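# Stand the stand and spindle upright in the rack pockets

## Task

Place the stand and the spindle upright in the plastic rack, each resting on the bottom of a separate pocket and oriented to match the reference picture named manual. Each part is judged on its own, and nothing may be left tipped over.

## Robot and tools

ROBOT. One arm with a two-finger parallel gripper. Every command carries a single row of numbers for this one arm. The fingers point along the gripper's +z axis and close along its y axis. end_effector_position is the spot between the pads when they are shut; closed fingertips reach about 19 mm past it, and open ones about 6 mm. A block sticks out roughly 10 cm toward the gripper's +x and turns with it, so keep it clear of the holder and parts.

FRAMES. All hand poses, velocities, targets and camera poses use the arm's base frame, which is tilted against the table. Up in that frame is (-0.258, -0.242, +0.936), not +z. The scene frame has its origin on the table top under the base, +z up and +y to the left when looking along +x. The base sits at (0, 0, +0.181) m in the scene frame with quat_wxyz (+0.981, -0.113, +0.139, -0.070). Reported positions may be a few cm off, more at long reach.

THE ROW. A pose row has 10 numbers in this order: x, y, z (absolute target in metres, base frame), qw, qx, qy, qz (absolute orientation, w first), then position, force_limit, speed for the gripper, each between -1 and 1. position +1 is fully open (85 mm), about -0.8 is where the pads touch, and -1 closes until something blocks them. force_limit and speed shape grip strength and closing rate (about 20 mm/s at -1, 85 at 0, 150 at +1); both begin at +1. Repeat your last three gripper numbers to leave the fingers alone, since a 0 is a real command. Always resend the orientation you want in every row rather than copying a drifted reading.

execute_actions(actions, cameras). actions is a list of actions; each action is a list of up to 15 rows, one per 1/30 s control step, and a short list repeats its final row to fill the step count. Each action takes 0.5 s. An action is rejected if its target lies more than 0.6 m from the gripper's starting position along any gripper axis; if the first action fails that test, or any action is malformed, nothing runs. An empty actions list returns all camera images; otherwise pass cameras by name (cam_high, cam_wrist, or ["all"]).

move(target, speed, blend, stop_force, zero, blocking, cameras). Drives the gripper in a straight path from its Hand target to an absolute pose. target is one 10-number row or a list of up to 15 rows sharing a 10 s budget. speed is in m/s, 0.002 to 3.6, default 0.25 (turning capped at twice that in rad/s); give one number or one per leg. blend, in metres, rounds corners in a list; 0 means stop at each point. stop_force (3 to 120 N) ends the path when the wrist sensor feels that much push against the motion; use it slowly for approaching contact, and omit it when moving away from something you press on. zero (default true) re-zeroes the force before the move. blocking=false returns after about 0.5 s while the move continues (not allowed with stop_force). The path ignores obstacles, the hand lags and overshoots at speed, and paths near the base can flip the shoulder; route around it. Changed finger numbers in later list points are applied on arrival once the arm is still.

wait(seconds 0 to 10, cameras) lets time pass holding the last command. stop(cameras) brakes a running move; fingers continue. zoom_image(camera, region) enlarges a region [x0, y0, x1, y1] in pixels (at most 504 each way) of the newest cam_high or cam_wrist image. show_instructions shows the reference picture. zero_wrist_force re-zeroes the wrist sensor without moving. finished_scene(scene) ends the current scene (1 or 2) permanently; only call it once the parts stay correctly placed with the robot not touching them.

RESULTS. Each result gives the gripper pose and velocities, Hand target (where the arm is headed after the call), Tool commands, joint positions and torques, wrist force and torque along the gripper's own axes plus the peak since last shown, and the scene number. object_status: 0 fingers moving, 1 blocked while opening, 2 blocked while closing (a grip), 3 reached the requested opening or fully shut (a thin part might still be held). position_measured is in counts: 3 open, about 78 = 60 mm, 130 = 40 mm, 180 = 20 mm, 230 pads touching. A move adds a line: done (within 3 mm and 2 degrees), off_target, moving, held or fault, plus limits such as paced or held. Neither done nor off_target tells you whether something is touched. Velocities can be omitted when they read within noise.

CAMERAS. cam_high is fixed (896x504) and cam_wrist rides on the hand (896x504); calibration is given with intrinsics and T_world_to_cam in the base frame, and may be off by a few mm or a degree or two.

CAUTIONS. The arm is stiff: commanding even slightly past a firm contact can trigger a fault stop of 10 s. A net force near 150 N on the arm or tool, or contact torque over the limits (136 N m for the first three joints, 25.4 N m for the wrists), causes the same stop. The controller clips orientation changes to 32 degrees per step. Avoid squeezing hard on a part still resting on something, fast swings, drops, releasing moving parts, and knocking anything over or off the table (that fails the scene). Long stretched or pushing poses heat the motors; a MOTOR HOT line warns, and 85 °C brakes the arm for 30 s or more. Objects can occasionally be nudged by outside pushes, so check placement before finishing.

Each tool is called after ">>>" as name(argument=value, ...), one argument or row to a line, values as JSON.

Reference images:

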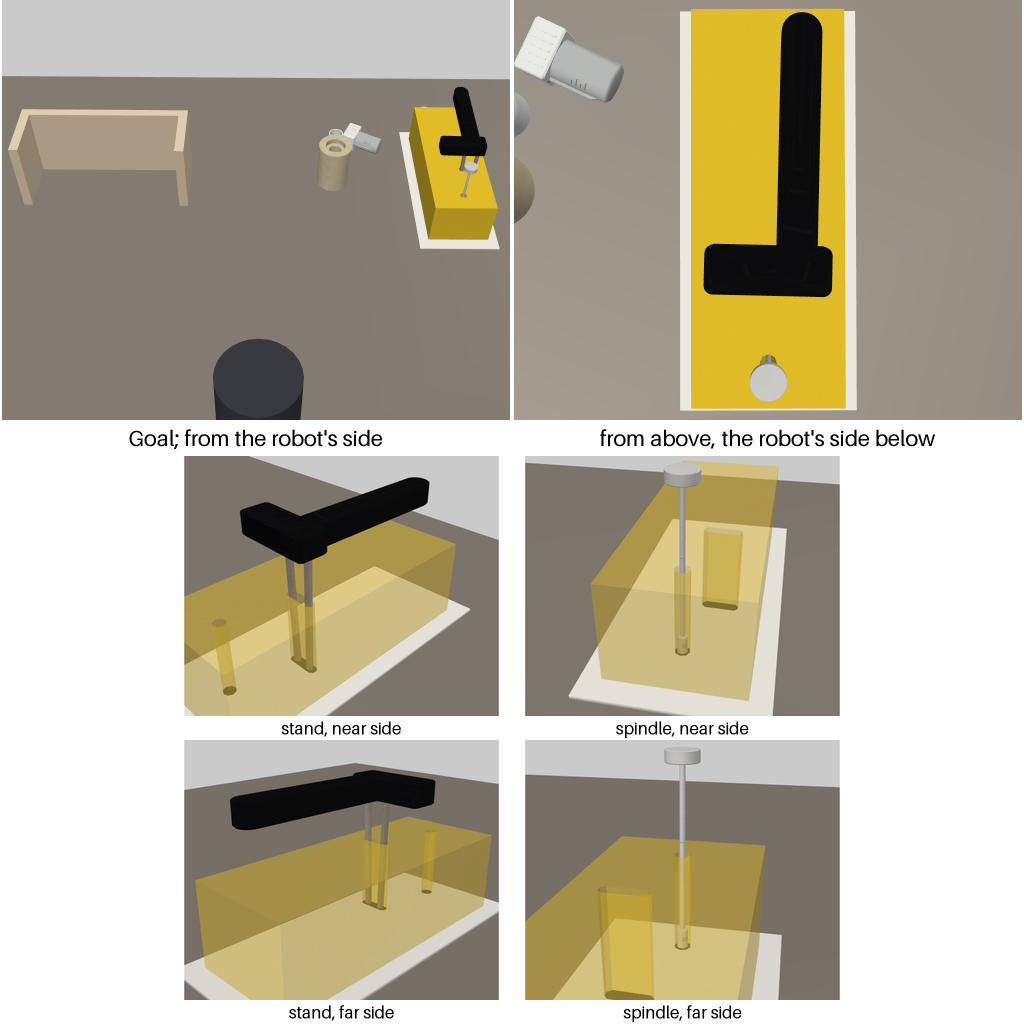

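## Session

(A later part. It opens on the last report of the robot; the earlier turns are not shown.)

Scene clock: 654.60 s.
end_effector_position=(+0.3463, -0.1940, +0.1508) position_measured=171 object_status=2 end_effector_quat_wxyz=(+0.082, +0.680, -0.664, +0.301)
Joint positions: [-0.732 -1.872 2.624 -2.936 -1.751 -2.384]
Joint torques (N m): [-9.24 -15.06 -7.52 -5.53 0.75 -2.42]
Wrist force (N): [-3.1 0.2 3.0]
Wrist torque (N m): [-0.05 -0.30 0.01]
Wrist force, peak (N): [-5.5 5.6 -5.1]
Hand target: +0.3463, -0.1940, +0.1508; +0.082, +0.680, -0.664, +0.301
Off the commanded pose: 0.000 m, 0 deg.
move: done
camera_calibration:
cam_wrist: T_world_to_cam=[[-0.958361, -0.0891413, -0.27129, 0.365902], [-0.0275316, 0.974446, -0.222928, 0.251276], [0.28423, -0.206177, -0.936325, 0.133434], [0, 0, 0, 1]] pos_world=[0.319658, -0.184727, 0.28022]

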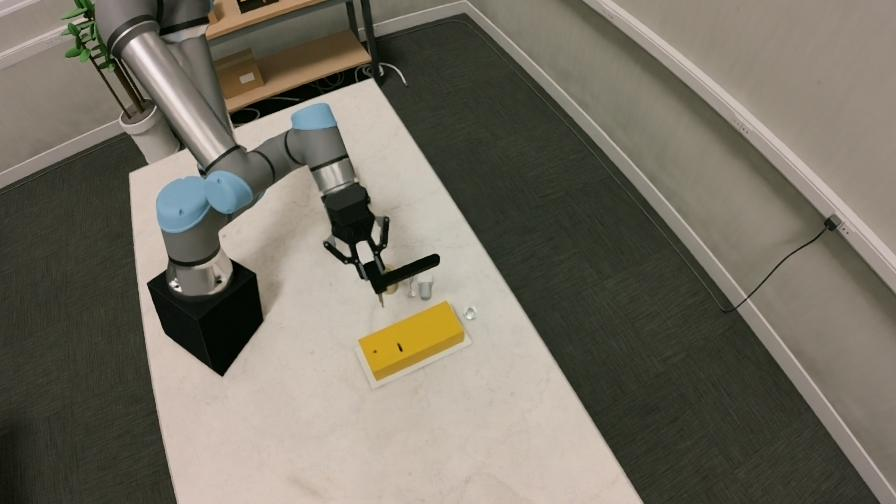

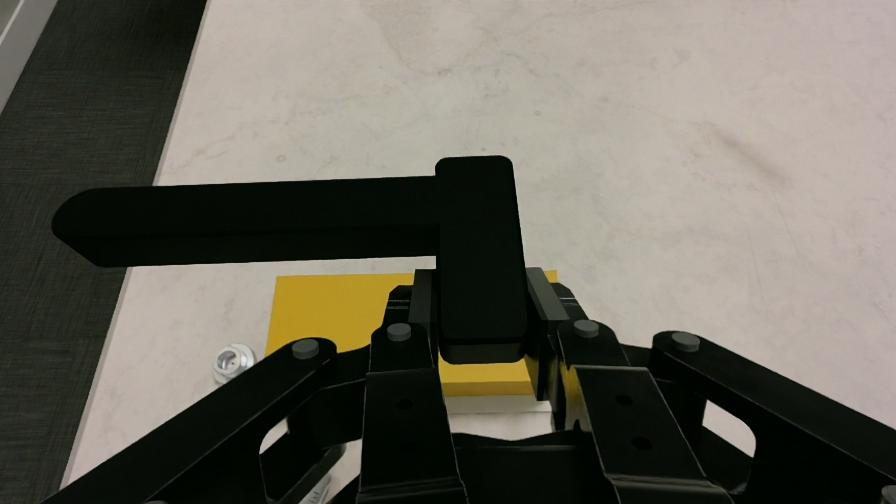

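>>> move(
  target=[
    [0.3748,-0.2121,0.0632,-0.1279,-0.6569,0.6561,-0.3481,-1,-0.2,-1],
  ],
  speed=0.2,
  cameras=["all"],
)

>>> zoom_image(
  camera="cam_high",
  region=[350, 270, 480, 390],
)

Scene clock: 687.57 s.
end_effector_position=(+0.3748, -0.2121, +0.0633) position_measured=171 object_status=2 end_effector_quat_wxyz=(+0.128, +0.657, -0.656, +0.348)
Joint positions: [-0.622 -1.286 2.657 -3.633 -1.917 -2.32]
Joint torques (N m): [-0.81 -15.78 -0.3 -5.77 -5.13 -2.47]
Wrist force (N): [-3.9 -0.1 2.7]
Wrist torque (N m): [-0.08 -0.30 0.00]
Wrist force, peak (N): [-4.7 0.6 4.1]
Hand target: +0.3748, -0.2121, +0.0632; +0.128, +0.657, -0.656, +0.348
Off the commanded pose: 0.000 m, 0 deg.
move: done
camera_calibration:
cam_wrist: T_world_to_cam=[[-0.957794, -0.0868308, -0.274029, 0.368345], [0.0151905, 0.936666, -0.349894, 0.234261], [0.287055, -0.339288, -0.895814, 0.0077928], [0, 0, 0, 1]] pos_world=[0.347003, -0.184797, 0.189884]

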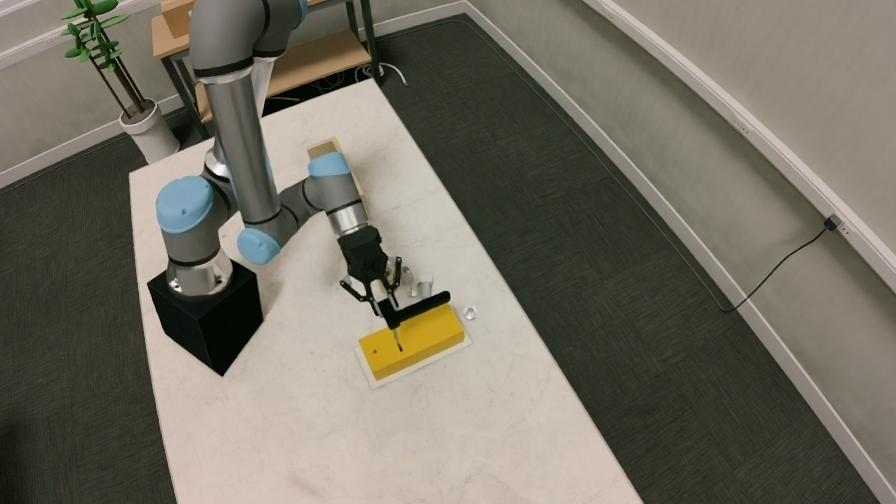

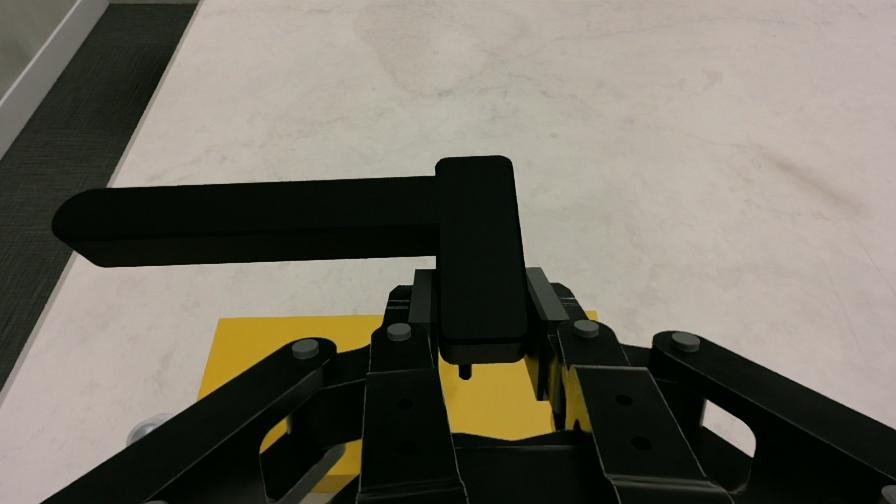

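Scaled by 3.877 from the camera's 896x504 image, which has a finer 1280x720 frame.

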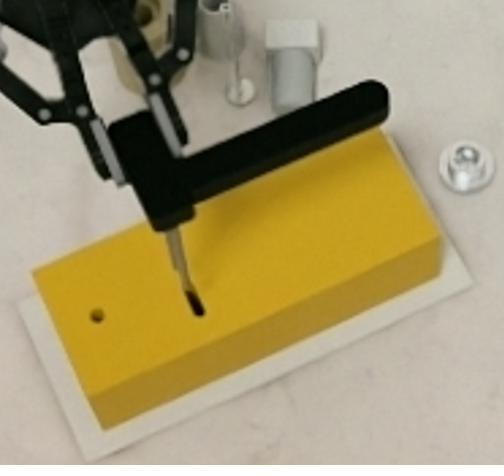

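>>> move(
  target=[
    [0.3794,-0.2044,0.0451,-0.1279,-0.6569,0.6561,-0.3481,-1,-0.2,-1],
  ],
  speed=0.03,
  stop_force=4,
  cameras=["all"],
)

>>> zoom_image(
  camera="cam_high",
  region=[370, 310, 430, 370],
)

>>> zoom_image(
  camera="cam_wrist",
  region=[420, 340, 520, 440],
)

Scene clock: 708.83 s.
end_effector_position=(+0.3794, -0.2044, +0.0451) position_measured=171 object_status=2 end_effector_quat_wxyz=(+0.128, +0.657, -0.656, +0.348)
Joint positions: [-0.59 -1.197 2.652 -3.708 -1.937 -2.293]
Joint torques (N m): [-0.57 -16.27 -16.88 -5.45 -5 2.65]
Wrist force (N): [-3.3 0.2 2.7]
Wrist torque (N m): [-0.01 -0.39 -0.10]
Wrist force, peak (N): [-4.1 0.0 2.9]
Hand target: +0.3794, -0.2044, +0.0451; +0.128, +0.657, -0.656, +0.348
Off the commanded pose: 0.000 m, 0 deg.
move: done
camera_calibration:
cam_wrist: T_world_to_cam=[[-0.957769, -0.0868857, -0.274096, 0.368338], [0.0151909, 0.936633, -0.349984, 0.220528], [0.287136, -0.339368, -0.895758, -0.00720848], [0, 0, 0, 1]] pos_world=[0.351503, -0.176996, 0.171684]

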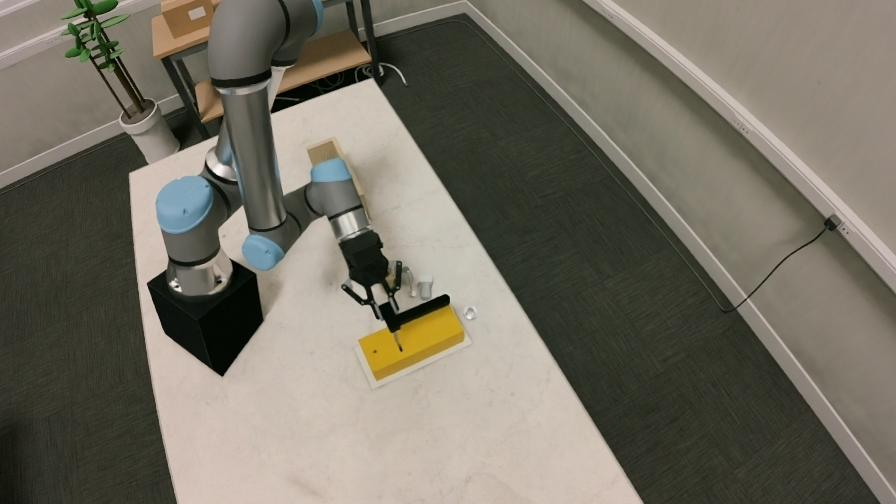

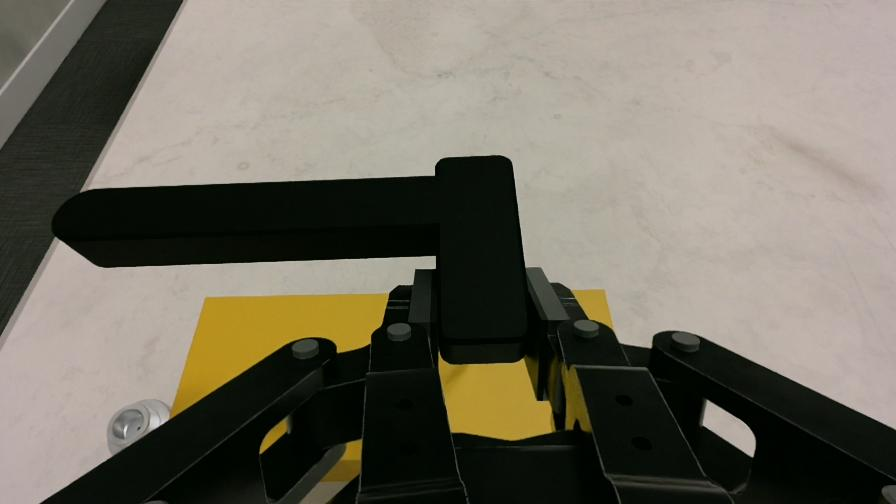

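Scaled by 8.400 from the camera's 896x504 image, which has a finer 1280x720 frame.

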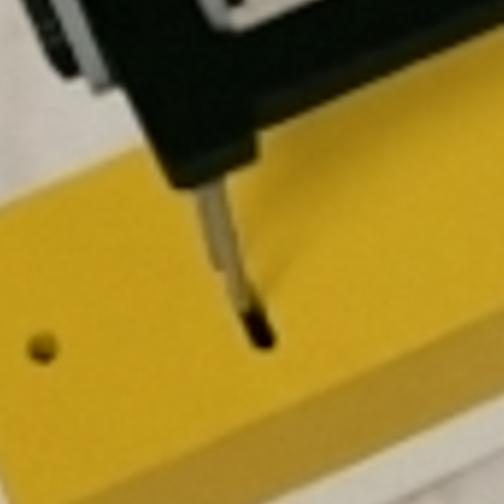

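Scaled by 5.040 from the camera's 896x504 image, which has a finer 1280x720 frame.

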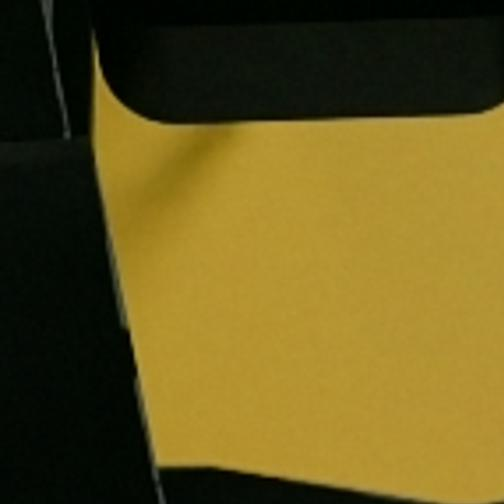

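>>> move(
  target=[
    [0.3806,-0.2071,0.0449,-0.1279,-0.6569,0.6561,-0.3481,-1,-0.2,-1],
  ],
  speed=0.05,
  cameras=["cam_high"],
)

>>> zoom_image(
  camera="cam_high",
  region=[380, 320, 420, 360],
)

Scene clock: 729.80 s.
end_effector_position=(+0.3805, -0.2069, +0.0449) position_measured=171 object_status=2 end_effector_quat_wxyz=(+0.128, +0.657, -0.656, +0.348)
Joint positions: [-0.595 -1.194 2.648 -3.708 -1.934 -2.298]
Joint torques (N m): [-13.62 -15.67 -18.31 -3.04 0.63 -2.23]
Wrist force (N): [-3.7 0.1 2.8]
Wrist torque (N m): [-0.04 -0.34 0.00]
Wrist force, peak (N): [-4.0 0.0 2.7]
Hand target: +0.3806, -0.2071, +0.0449; +0.128, +0.657, -0.656, +0.348
Off the commanded pose: 0.000 m, 0 deg.
move: done
Images, in order (width x height): cam_high 896x504.

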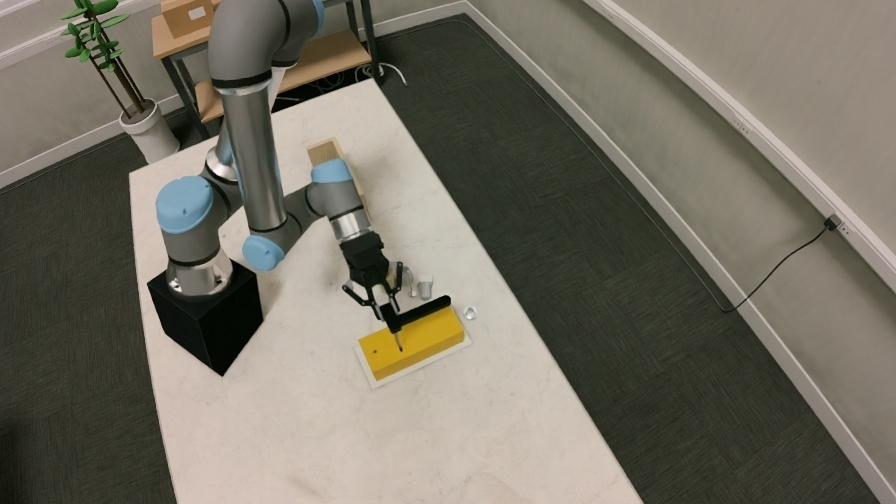

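Scaled by 12.600 from the camera's 896x504 image, which has a finer 1280x720 frame.

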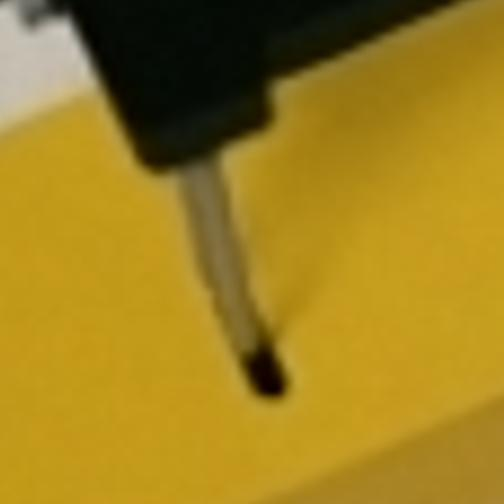

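>>> move(
  target=[
    [0.3828,-0.2089,0.0448,-0.1279,-0.6569,0.6561,-0.3481,-1,-0.2,-1],
  ],
  speed=0.05,
)

>>> move(
  target=[
    [0.3944,-0.1980,0.0027,-0.1279,-0.6569,0.6561,-0.3481,-1,-0.2,-1],
  ],
  speed=0.015,
  stop_force=5,
  cameras=["all"],
)

>>> zoom_image(
  camera="cam_high",
  region=[380, 320, 420, 360],
)

Scene clock: 740.83 s.
end_effector_position=(+0.3827, -0.2088, +0.0448) position_measured=171 object_status=2 end_effector_quat_wxyz=(+0.128, +0.657, -0.656, +0.348) end_effector_velocity=(+0.002, -0.001, +0.000) end_effector_angular_velocity=(+0.000, +0.000, -0.001)
Joint positions: [-0.596 -1.192 2.641 -3.704 -1.933 -2.299]
Joint velocities: [-0.001 0.001 -0.005 0.003 0 0]
Joint torques (N m): [-13.19 -15.38 -17.11 -2.87 0.41 -2.26]
Wrist force (N): [-3.6 0.2 2.8]
Wrist torque (N m): [-0.02 -0.36 0.01]
Wrist force, peak (N): [-4.0 -0.2 2.7]
Hand target: +0.3828, -0.2089, +0.0448; +0.128, +0.657, -0.656, +0.348
Off the commanded pose: 0.000 m, 0 deg.
move: done

Scene clock: 744.87 s.
end_effector_position=(+0.3944, -0.1980, +0.0027) position_measured=171 object_status=2 end_effector_quat_wxyz=(+0.128, +0.657, -0.656, +0.348)
Joint positions: [-0.543 -0.996 2.608 -3.85 -1.967 -2.254]
Joint torques (N m): [-1.24 -20.33 -14.99 -5.73 -4.89 2.96]
Wrist force (N): [-3.3 1.1 2.5]
Wrist torque (N m): [-0.15 -0.35 -0.12]
Wrist force, peak (N): [-3.8 -0.1 2.9]
Hand target: +0.3944, -0.1980, +0.0027; +0.128, +0.657, -0.656, +0.348
Off the commanded pose: 0.000 m, 0 deg.
move: done
camera_calibration:
cam_wrist: T_world_to_cam=[[-0.957769, -0.0868857, -0.274096, 0.371639], [0.0151909, 0.936633, -0.349984, 0.199466], [0.287136, -0.339368, -0.895758, -0.0473237], [0, 0, 0, 1]] pos_world=[0.366503, -0.170596, 0.129284]

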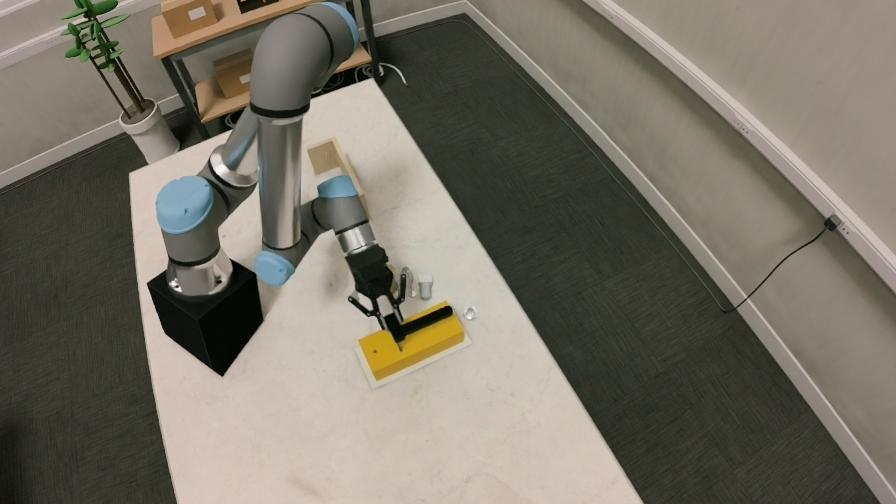

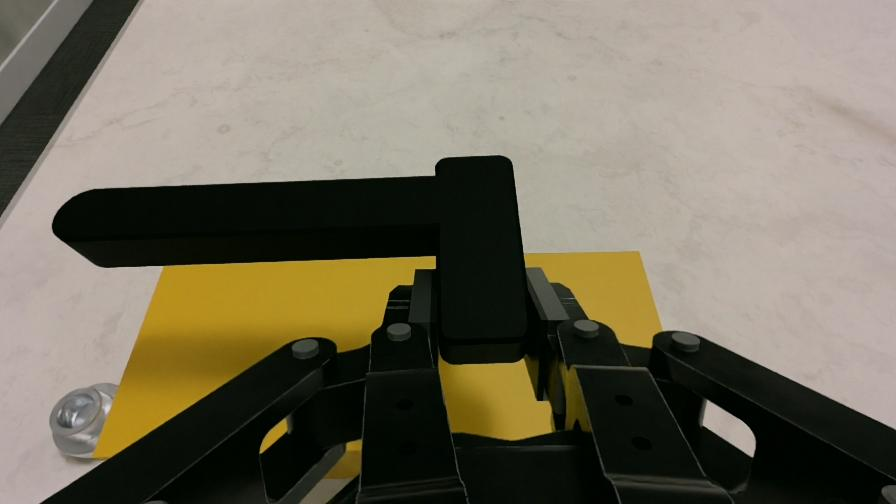

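Scaled by 12.600 from the camera's 896x504 image, which has a finer 1280x720 frame.

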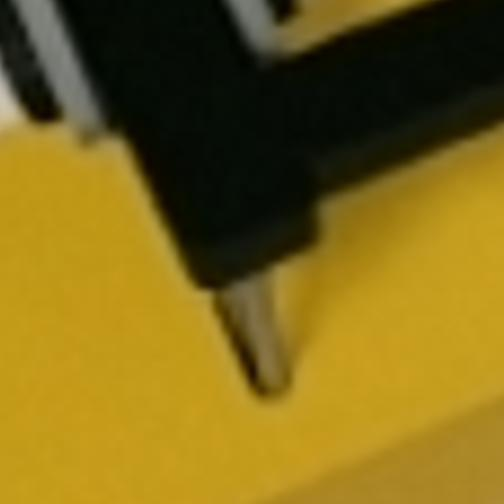

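>>> move(
  target=[
    [0.4029,-0.1896,-0.0301,-0.1279,-0.6569,0.6561,-0.3481,-1,-0.2,-1],
  ],
  speed=0.015,
  stop_force=6,
  cameras=["all"],
)

>>> zoom_image(
  camera="cam_high",
  region=[360, 290, 480, 390],
)

Scene clock: 753.63 s.
end_effector_position=(+0.4005, -0.1919, -0.0209) position_measured=171 object_status=2 end_effector_quat_wxyz=(+0.128, +0.657, -0.656, +0.348)
Joint positions: [-0.515 -0.895 2.582 -3.916 -1.984 -2.23]
Joint torques (N m): [-14.08 -33.1 11.97 -2.28 1.07 -2.16]
Wrist force (N): [-0.2 2.2 -0.3]
Wrist torque (N m): [-0.15 -0.37 -0.05]
Wrist force, peak (N): [3.3 3.5 -4.9]
Hand target: +0.4005, -0.1919, -0.0209; +0.128, +0.657, -0.656, +0.348
Off the commanded pose: 0.010 m, 0 deg.
move: contact
camera_calibration:
cam_wrist: T_world_to_cam=[[-0.957803, -0.0869111, -0.27397, 0.37153], [0.0150889, 0.936669, -0.34989, 0.185528], [0.287028, -0.339259, -0.895834, -0.0681131], [0, 0, 0, 1]] pos_world=[0.372603, -0.164596, 0.105684]

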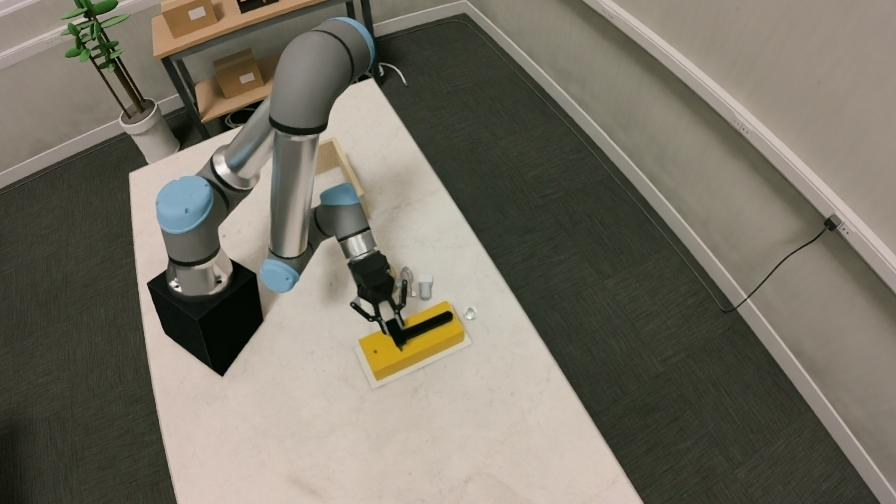

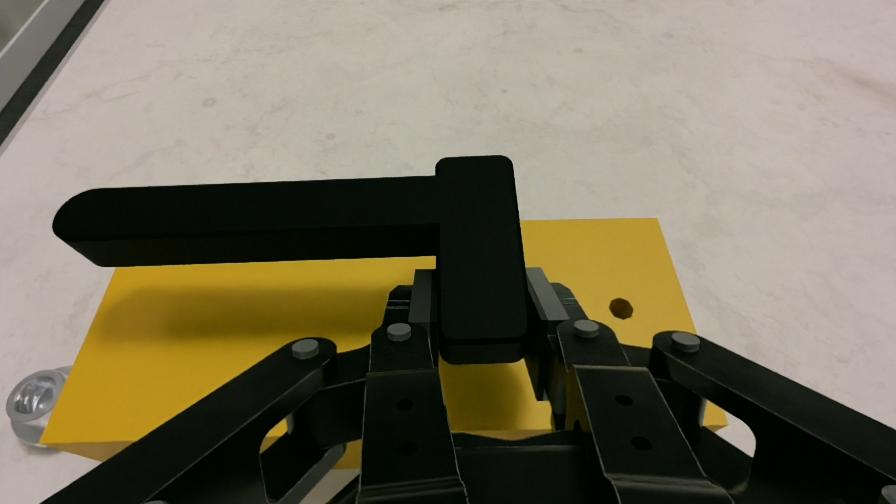

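Scaled by 4.200 from the camera's 896x504 image, which has a finer 1280x720 frame.

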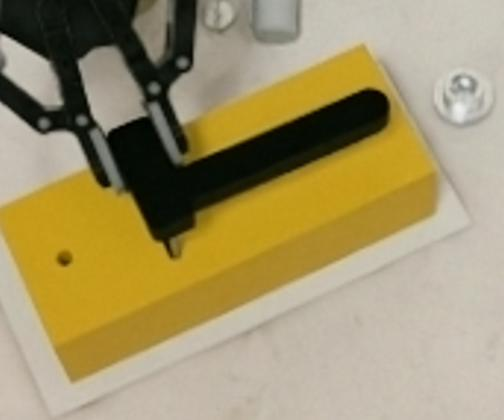

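>>> move(
  target=[
    [0.4005,-0.1919,-0.0209,-0.1279,-0.6569,0.6561,-0.3481,0.05,-0.2,-1],
    [0.3718,-0.1292,0.0516,-0.1279,-0.6569,0.6561,-0.3481,0.05,-0.2,-1],
  ],
  speed=0.12,
  cameras=["all"],
)

>>> zoom_image(
  camera="cam_high",
  region=[340, 240, 480, 390],
)

Scene clock: 765.17 s.
end_effector_position=(+0.3718, -0.1292, +0.0516) position_measured=123 object_status=3 end_effector_quat_wxyz=(+0.128, +0.657, -0.656, +0.348)
Joint positions: [-0.357 -1.277 2.689 -3.578 -2.077 -2.087]
Joint torques (N m): [1.3 -25.02 -16.45 -1.79 -4.63 2.2]
Wrist force (N): [0.9 0.2 -0.1]
Wrist torque (N m): [0.07 -0.31 0.04]
Wrist force, peak (N): [-0.1 2.6 -0.6]
Hand target: +0.3718, -0.1292, +0.0516; +0.128, +0.657, -0.656, +0.348
Off the commanded pose: 0.000 m, 0 deg.
move: done
camera_calibration:
cam_wrist: T_world_to_cam=[[-0.957771, -0.0870019, -0.274053, 0.369356], [0.0150725, 0.936621, -0.350019, 0.152529], [0.287137, -0.339369, -0.895757, 0.0263163], [0, 0, 0, 1]] pos_world=[0.343903, -0.101796, 0.178184]

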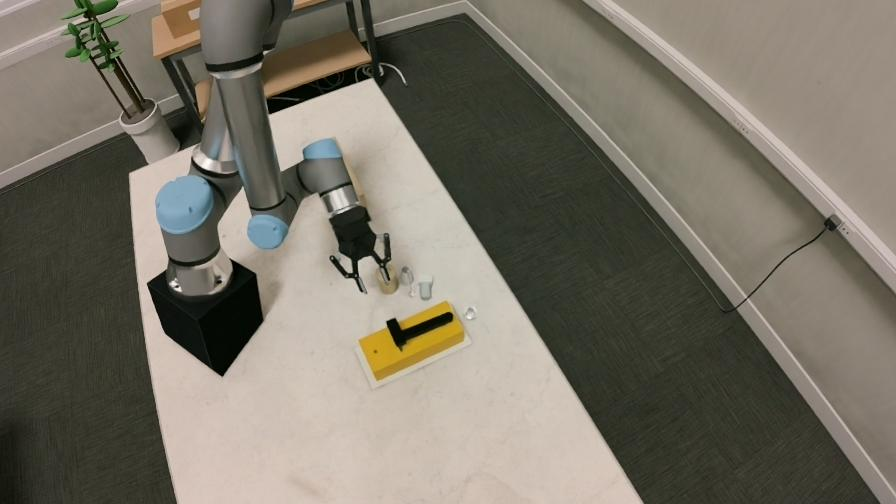

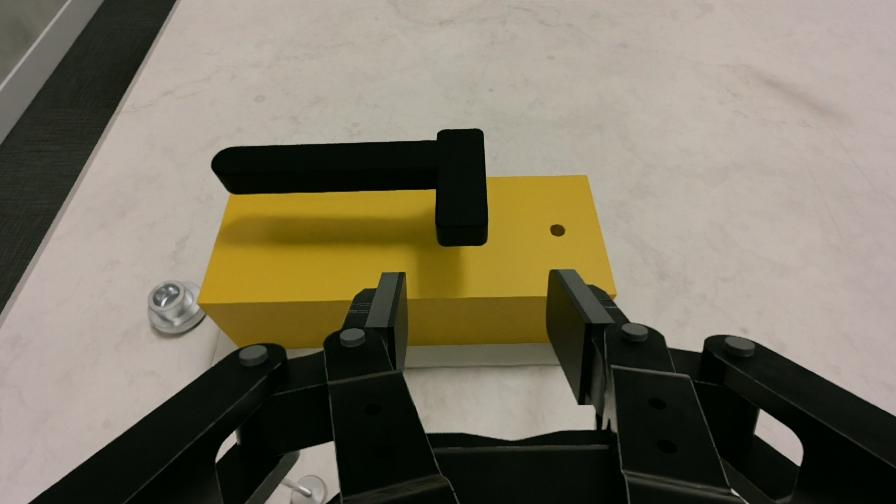

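Scaled by 3.360 from the camera's 896x504 image, which has a finer 1280x720 frame.

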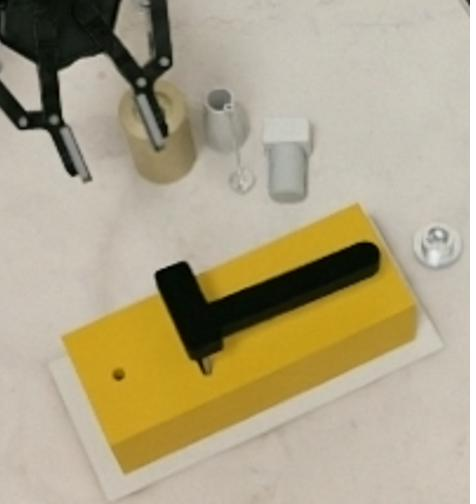

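>>> move(
  target=[
    [0.3322,-0.1401,0.2037,0.139,-0.070,0.981,0.113,-0.165,-0.2,0],
    [0.4438,-0.2090,0.1310,-0.2368,0.5445,0.7047,0.3878,-0.165,-0.2,0],
    [0.4615,-0.1801,0.0622,-0.2368,0.5445,0.7047,0.3878,-0.165,-0.2,0],
  ],
  speed=[0.4,0.5,0.3],
  blend=[0.04,0.02,0],
  cameras=["all"],
)

>>> zoom_image(
  camera="cam_wrist",
  region=[340, 80, 620, 330],
)

Scene clock: 822.40 s.
end_effector_position=(+0.4614, -0.1801, +0.0623) position_measured=150 object_status=3 end_effector_quat_wxyz=(-0.237, +0.545, +0.705, +0.388)
Joint positions: [-0.953 -1.08 1.781 -1.471 -1.002 0.117]
Joint torques (N m): [-6.21 -26.9 -5.29 -1.98 2.38 2.6]
Wrist force (N): [0.7 -0.1 0.0]
Wrist torque (N m): [0.03 -0.22 0.03]
Wrist force, peak (N): [1.1 0.2 -2.1]
Hand target: +0.4615, -0.1801, +0.0622; -0.237, +0.545, +0.705, +0.388
Off the commanded pose: 0.000 m, 0 deg.
move: done
camera_calibration:
cam_wrist: T_world_to_cam=[[0.950449, 0.083416, 0.299482, -0.431806], [0.237441, -0.816603, -0.5261, -0.204777], [0.200673, 0.57114, -0.795946, 0.190561], [0, 0, 0, 1]] pos_world=[0.420792, -0.240039, 0.173261]

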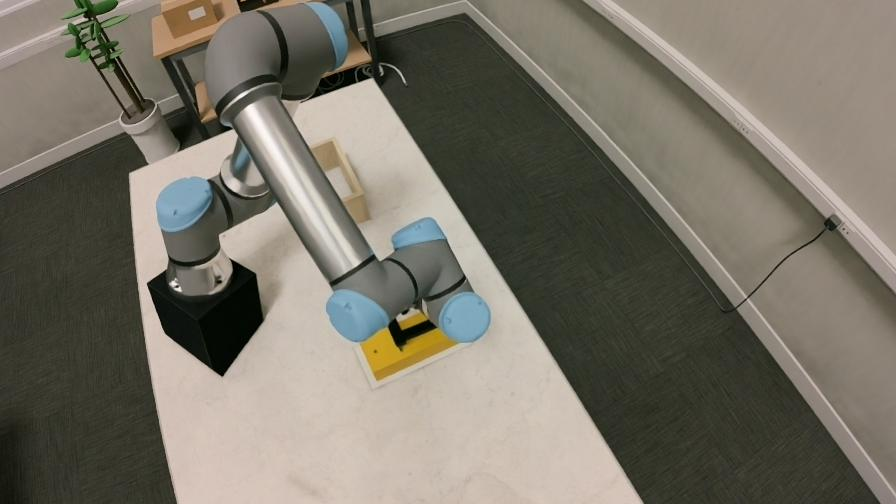

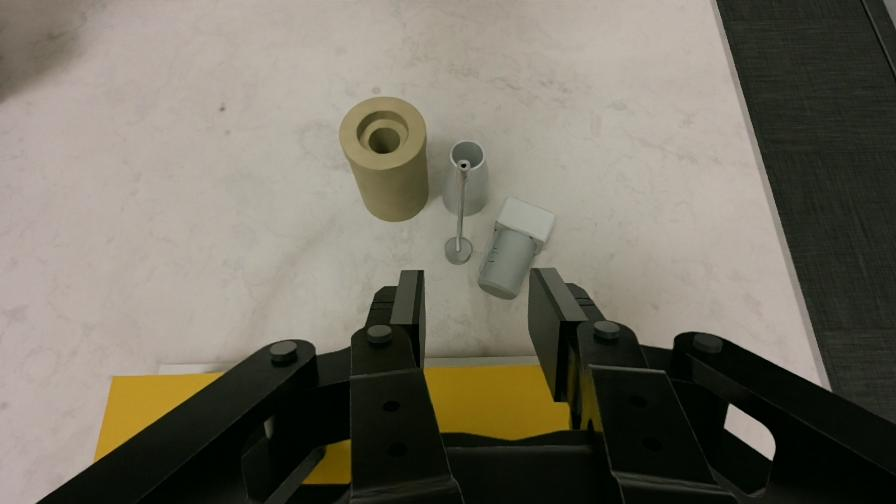

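Scaled by 1.800 from the camera's 896x504 image, which has a finer 1280x720 frame.

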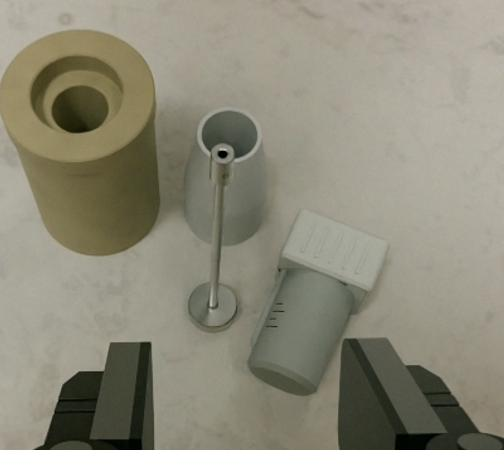

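>>> move(
  target=[
    [0.4698,-0.0924,-0.0028,-0.2368,0.5445,0.7047,0.3878,-0.165,-0.2,0],
    [0.4698,-0.0924,-0.0028,-0.2368,0.5445,0.7047,0.3878,-1,-0.4,-1],
  ],
  speed=0.15,
  cameras=["cam_wrist"],
)

>>> zoom_image(
  camera="cam_wrist",
  region=[360, 150, 620, 380],
)

Scene clock: 839.30 s.
end_effector_position=(+0.4698, -0.0924, -0.0028) position_measured=226 object_status=0 end_effector_quat_wxyz=(-0.237, +0.545, +0.705, +0.388)
Joint positions: [-0.84 -1.045 1.975 -1.757 -0.924 0.215]
Joint torques (N m): [-6.07 -25.69 -0.74 -1.98 2.2 2.3]
Wrist force (N): [0.7 0.4 0.2]
Wrist torque (N m): [0.12 -0.23 0.03]
Wrist force, peak (N): [0.8 0.1 -1.0]
Hand target: +0.4698, -0.0924, -0.0028; -0.237, +0.545, +0.705, +0.388
Off the commanded pose: 0.000 m, 0 deg.
move: done
camera_calibration:
cam_wrist: T_world_to_cam=[[0.95045, 0.0834218, 0.299475, -0.427609], [0.237425, -0.81665, -0.526034, -0.169412], [0.200684, 0.571072, -0.795992, 0.0869601], [0, 0, 0, 1]] pos_world=[0.429192, -0.152339, 0.108161]
Images, in order (width x height): cam_wrist 896x504.

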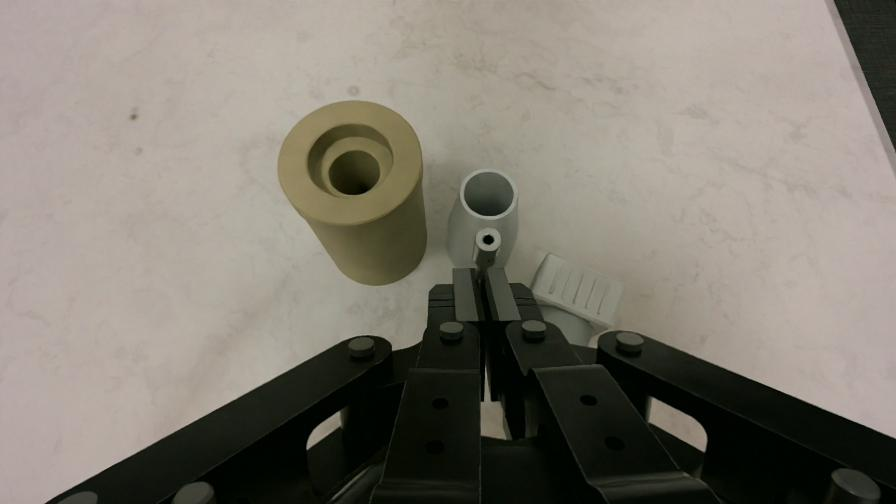

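Scaled by 1.938 from the camera's 896x504 image, which has a finer 1280x720 frame.

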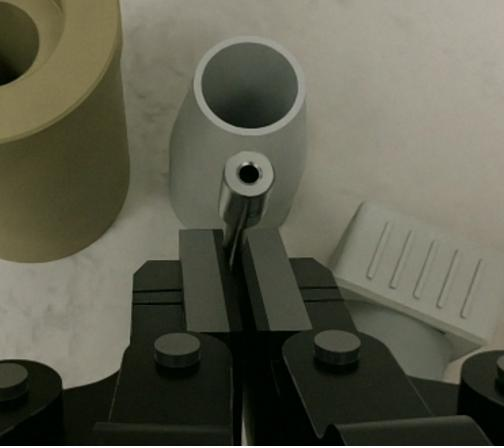

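>>> wait(
  seconds=0.3,
)

Scene clock: 845.53 s.
end_effector_position=(+0.4698, -0.0924, -0.0028) position_measured=226 object_status=2 end_effector_quat_wxyz=(-0.237, +0.545, +0.705, +0.388)
Joint positions: [-0.84 -1.045 1.975 -1.757 -0.924 0.215]
Joint torques (N m): [-7.97 -26.48 -2.77 -0.8 0.4 1.95]
Wrist force (N): [0.6 0.2 0.0]
Wrist torque (N m): [0.08 -0.23 0.03]
Wrist force, peak (N): [0.8 0.5 0.2]
Hand target: +0.4698, -0.0924, -0.0028; -0.237, +0.545, +0.705, +0.388
Tool commands: gripper/position=-1.0 gripper/force_limit=-0.4 gripper/speed=-1.0
Off the commanded pose: 0.000 m, 0 deg.
wait: 0.30 s; at rest from the start

>>> move(
  target=[
    [0.4287,-0.1310,0.1469,-0.2368,0.5445,0.7047,0.3878,-1,-0.4,-1],
    [0.4707,-0.0529,0.2000,-0.4741,0.8668,0.1387,0.0640,-1,-0.4,-1],
    [0.5368,0.0410,0.1033,-0.4337,0.6813,-0.5086,-0.2973,-1,-0.4,-1],
  ],
  speed=[0.2,0.5,0.5],
  blend=[0.01,0.02,0],
  cameras=["cam_wrist"],
)

>>> zoom_image(
  camera="cam_wrist",
  region=[360, 150, 620, 450],
)

Scene clock: 859.53 s.
end_effector_position=(+0.5368, +0.0410, +0.1033) position_measured=226 object_status=2 end_effector_quat_wxyz=(-0.434, +0.682, -0.509, -0.297)
Joint positions: [-0.584 -1.135 1.852 -1.485 -0.699 3.449]
Joint torques (N m): [-4.05 -40.05 -3.29 -2.13 2.5 2.79]
Wrist force (N): [-0.4 1.2 -0.8]
Wrist torque (N m): [0.16 0.20 0.07]
Wrist force, peak (N): [-0.2 1.6 -0.6]
Hand target: +0.5368, +0.0410, +0.1033; -0.434, +0.682, -0.509, -0.297
Off the commanded pose: 0.000 m, 0 deg.
move: done
camera_calibration:
cam_wrist: T_world_to_cam=[[-0.953505, -0.125766, -0.273881, 0.555651], [-0.288645, 0.119739, 0.949919, 0.0709654], [-0.0866736, 0.984807, -0.150474, 0.152417], [0, 0, 0, 1]] pos_world=[0.563511, -0.0887165, 0.107706]
Images, in order (width x height): cam_wrist 896x504.

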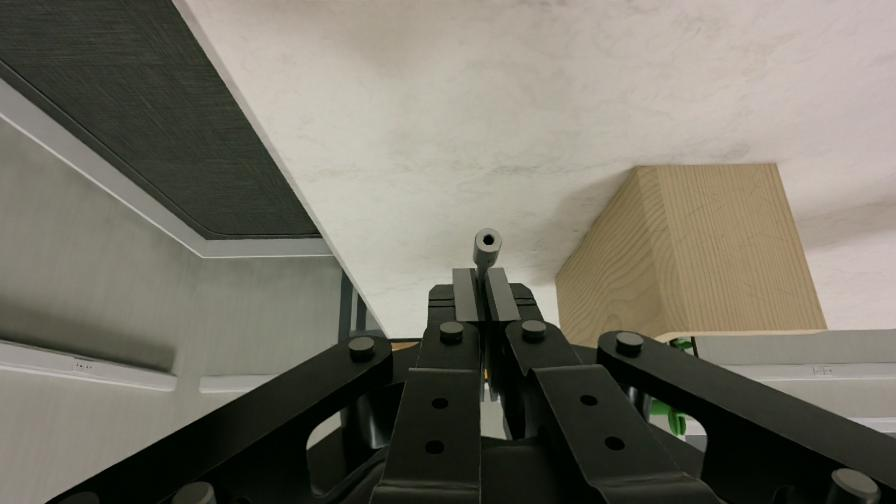

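Scaled by 1.680 from the camera's 896x504 image, which has a finer 1280x720 frame.

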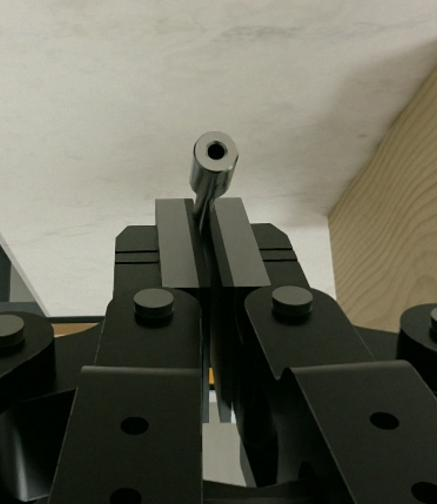

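>>> move(
  target=[0.5586,0.0616,0.0238,-0.4337,0.6813,-0.5086,-0.2973,-1,-0.4,-1],
  speed=0.2,
)

>>> move(
  target=[0.5656,0.0681,-0.0014,-0.4337,0.6813,-0.5086,-0.2973,-1,-0.4,-1],
  speed=0.01,
  stop_force=3,
  cameras=["cam_wrist"],
)

>>> zoom_image(
  camera="cam_wrist",
  region=[360, 150, 620, 450],
)

Scene clock: 866.73 s.
end_effector_position=(+0.5585, +0.0616, +0.0239) position_measured=226 object_status=2 end_effector_quat_wxyz=(-0.434, +0.682, -0.509, -0.297)
Joint positions: [-0.531 -0.969 1.863 -1.708 -0.662 3.509]
Joint torques (N m): [-5.03 -30.38 -24.57 -2.12 2.99 2.45]
Wrist force (N): [-0.5 1.3 -0.6]
Wrist torque (N m): [0.19 0.20 0.07]
Wrist force, peak (N): [-1.5 1.2 -1.6]
Hand target: +0.5586, +0.0616, +0.0238; -0.434, +0.682, -0.509, -0.297
Off the commanded pose: 0.000 m, 0 deg.
move: done

Scene clock: 870.47 s.
end_effector_position=(+0.5654, +0.0679, -0.0005) position_measured=226 object_status=2 end_effector_quat_wxyz=(-0.434, +0.682, -0.509, -0.297)
Joint positions: [-0.515 -0.914 1.856 -1.772 -0.651 3.528]
Joint torques (N m): [-15.71 -42.54 -1.45 0.24 -2.5 -2.36]
Wrist force (N): [-3.9 2.2 -4.0]
Wrist torque (N m): [0.15 0.13 0.07]
Wrist force, peak (N): [-17.7 5.9 -15.7]
Hand target: +0.5654, +0.0679, -0.0005; -0.434, +0.682, -0.509, -0.297
Off the commanded pose: 0.001 m, 0 deg.
move: contact
camera_calibration:
cam_wrist: T_world_to_cam=[[-0.953582, -0.12558, -0.2737, 0.557932], [-0.288452, 0.119915, 0.949956, 0.174498], [-0.0864749, 0.98481, -0.150572, 0.112669], [0, 0, 0, 1]] pos_world=[0.592111, -0.0618167, 0.00390567]
Images, in order (width x height): cam_wrist 896x504.

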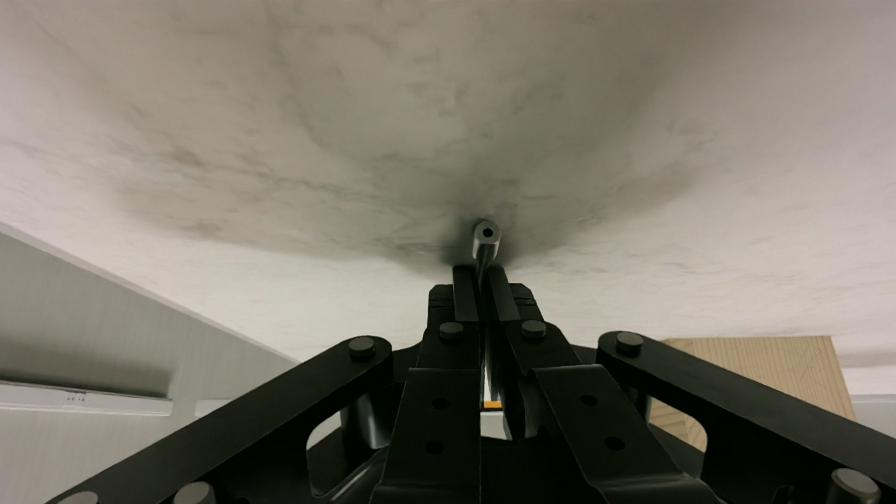

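Scaled by 1.680 from the camera's 896x504 image, which has a finer 1280x720 frame.

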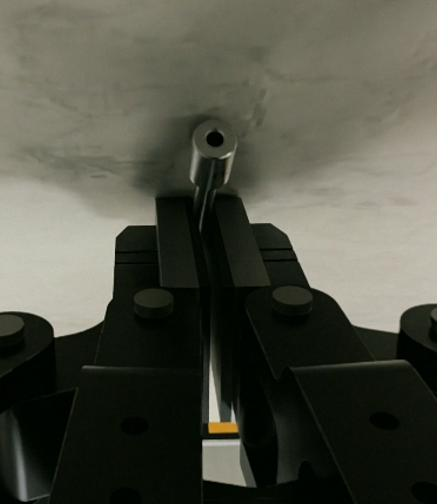

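>>> move(
  target=[
    [0.5651,0.0676,0.0006,-0.4337,0.6813,-0.5086,-0.2973,-1,-0.4,-1],
    [0.5651,0.0676,0.0006,-0.4337,0.6813,-0.5086,-0.2973,-0.5,-0.4,-1],
    [0.5594,0.0107,0.0398,-0.4337,0.6813,-0.5086,-0.2973,-0.5,-0.4,-1],
    [0.5110,-0.0168,0.2097,-0.4337,0.6813,-0.5086,-0.2973,-0.5,-0.4,-1],
    [0.4829,0.0579,0.2747,-0.113,0.981,0.0,-0.139,-0.5,-0.4,-1],
    [0.4713,0.1592,0.2761,0.0184,0.6442,0.7432,0.1782,-0.5,-0.4,-1],
  ],
  speed=[0.05,0.1,0.1,0.3,0.6,0.6],
  blend=[0,0,0.015,0.03,0.03,0],
  cameras=["all"],
)

>>> zoom_image(
  camera="cam_wrist",
  region=[340, 150, 640, 400],
)

Scene clock: 886.97 s.
end_effector_position=(+0.4713, +0.1592, +0.2761) position_measured=192 object_status=3 end_effector_quat_wxyz=(+0.018, +0.645, +0.743, +0.178)
Joint positions: [-0.09 -1.771 1.993 -2.039 -1.304 1.372]
Joint torques (N m): [-7.89 -27.4 -9.5 -3.65 2.32 -2.65]
Wrist force (N): [-0.1 0.5 -0.2]
Wrist torque (N m): [0.12 0.06 0.17]
Wrist force, peak (N): [-4.2 2.6 -3.9]
Hand target: +0.4713, +0.1592, +0.2761; +0.018, +0.644, +0.743, +0.178
Off the commanded pose: 0.000 m, 0 deg.
move: done
camera_calibration:
cam_wrist: T_world_to_cam=[[0.945834, 0.0951609, 0.310391, -0.536228], [0.0631023, -0.99173, 0.111761, 0.116386], [0.318459, -0.0861208, -0.944016, 0.254976], [0, 0, 0, 1]] pos_world=[0.418638, 0.18841, 0.394135]

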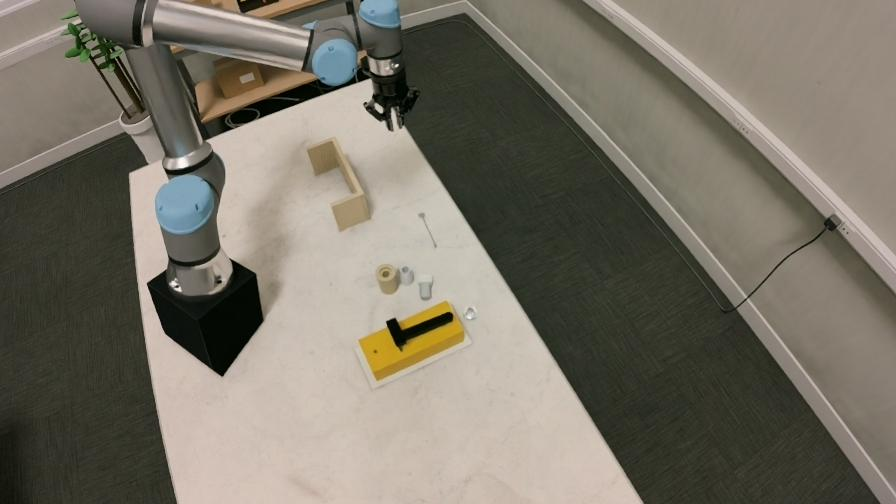

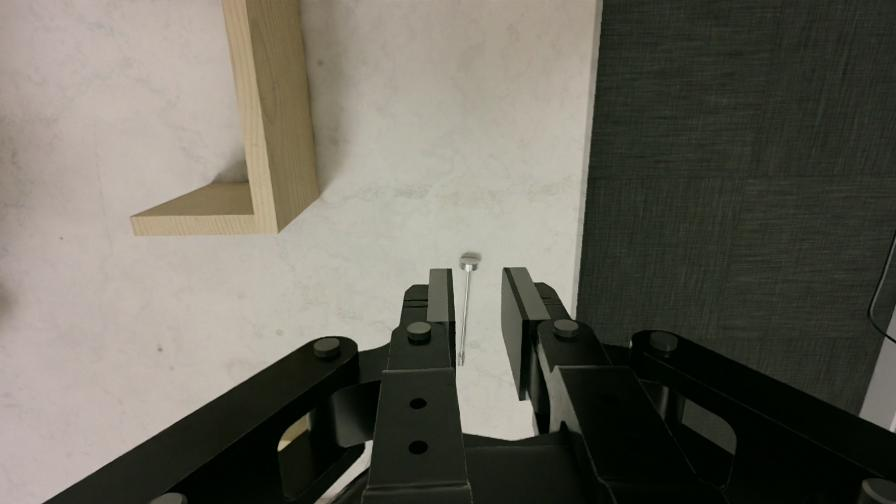

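Scaled by 1.680 from the camera's 896x504 image, which has a finer 1280x720 frame.

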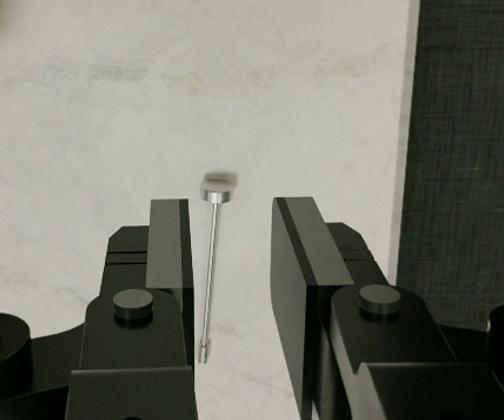

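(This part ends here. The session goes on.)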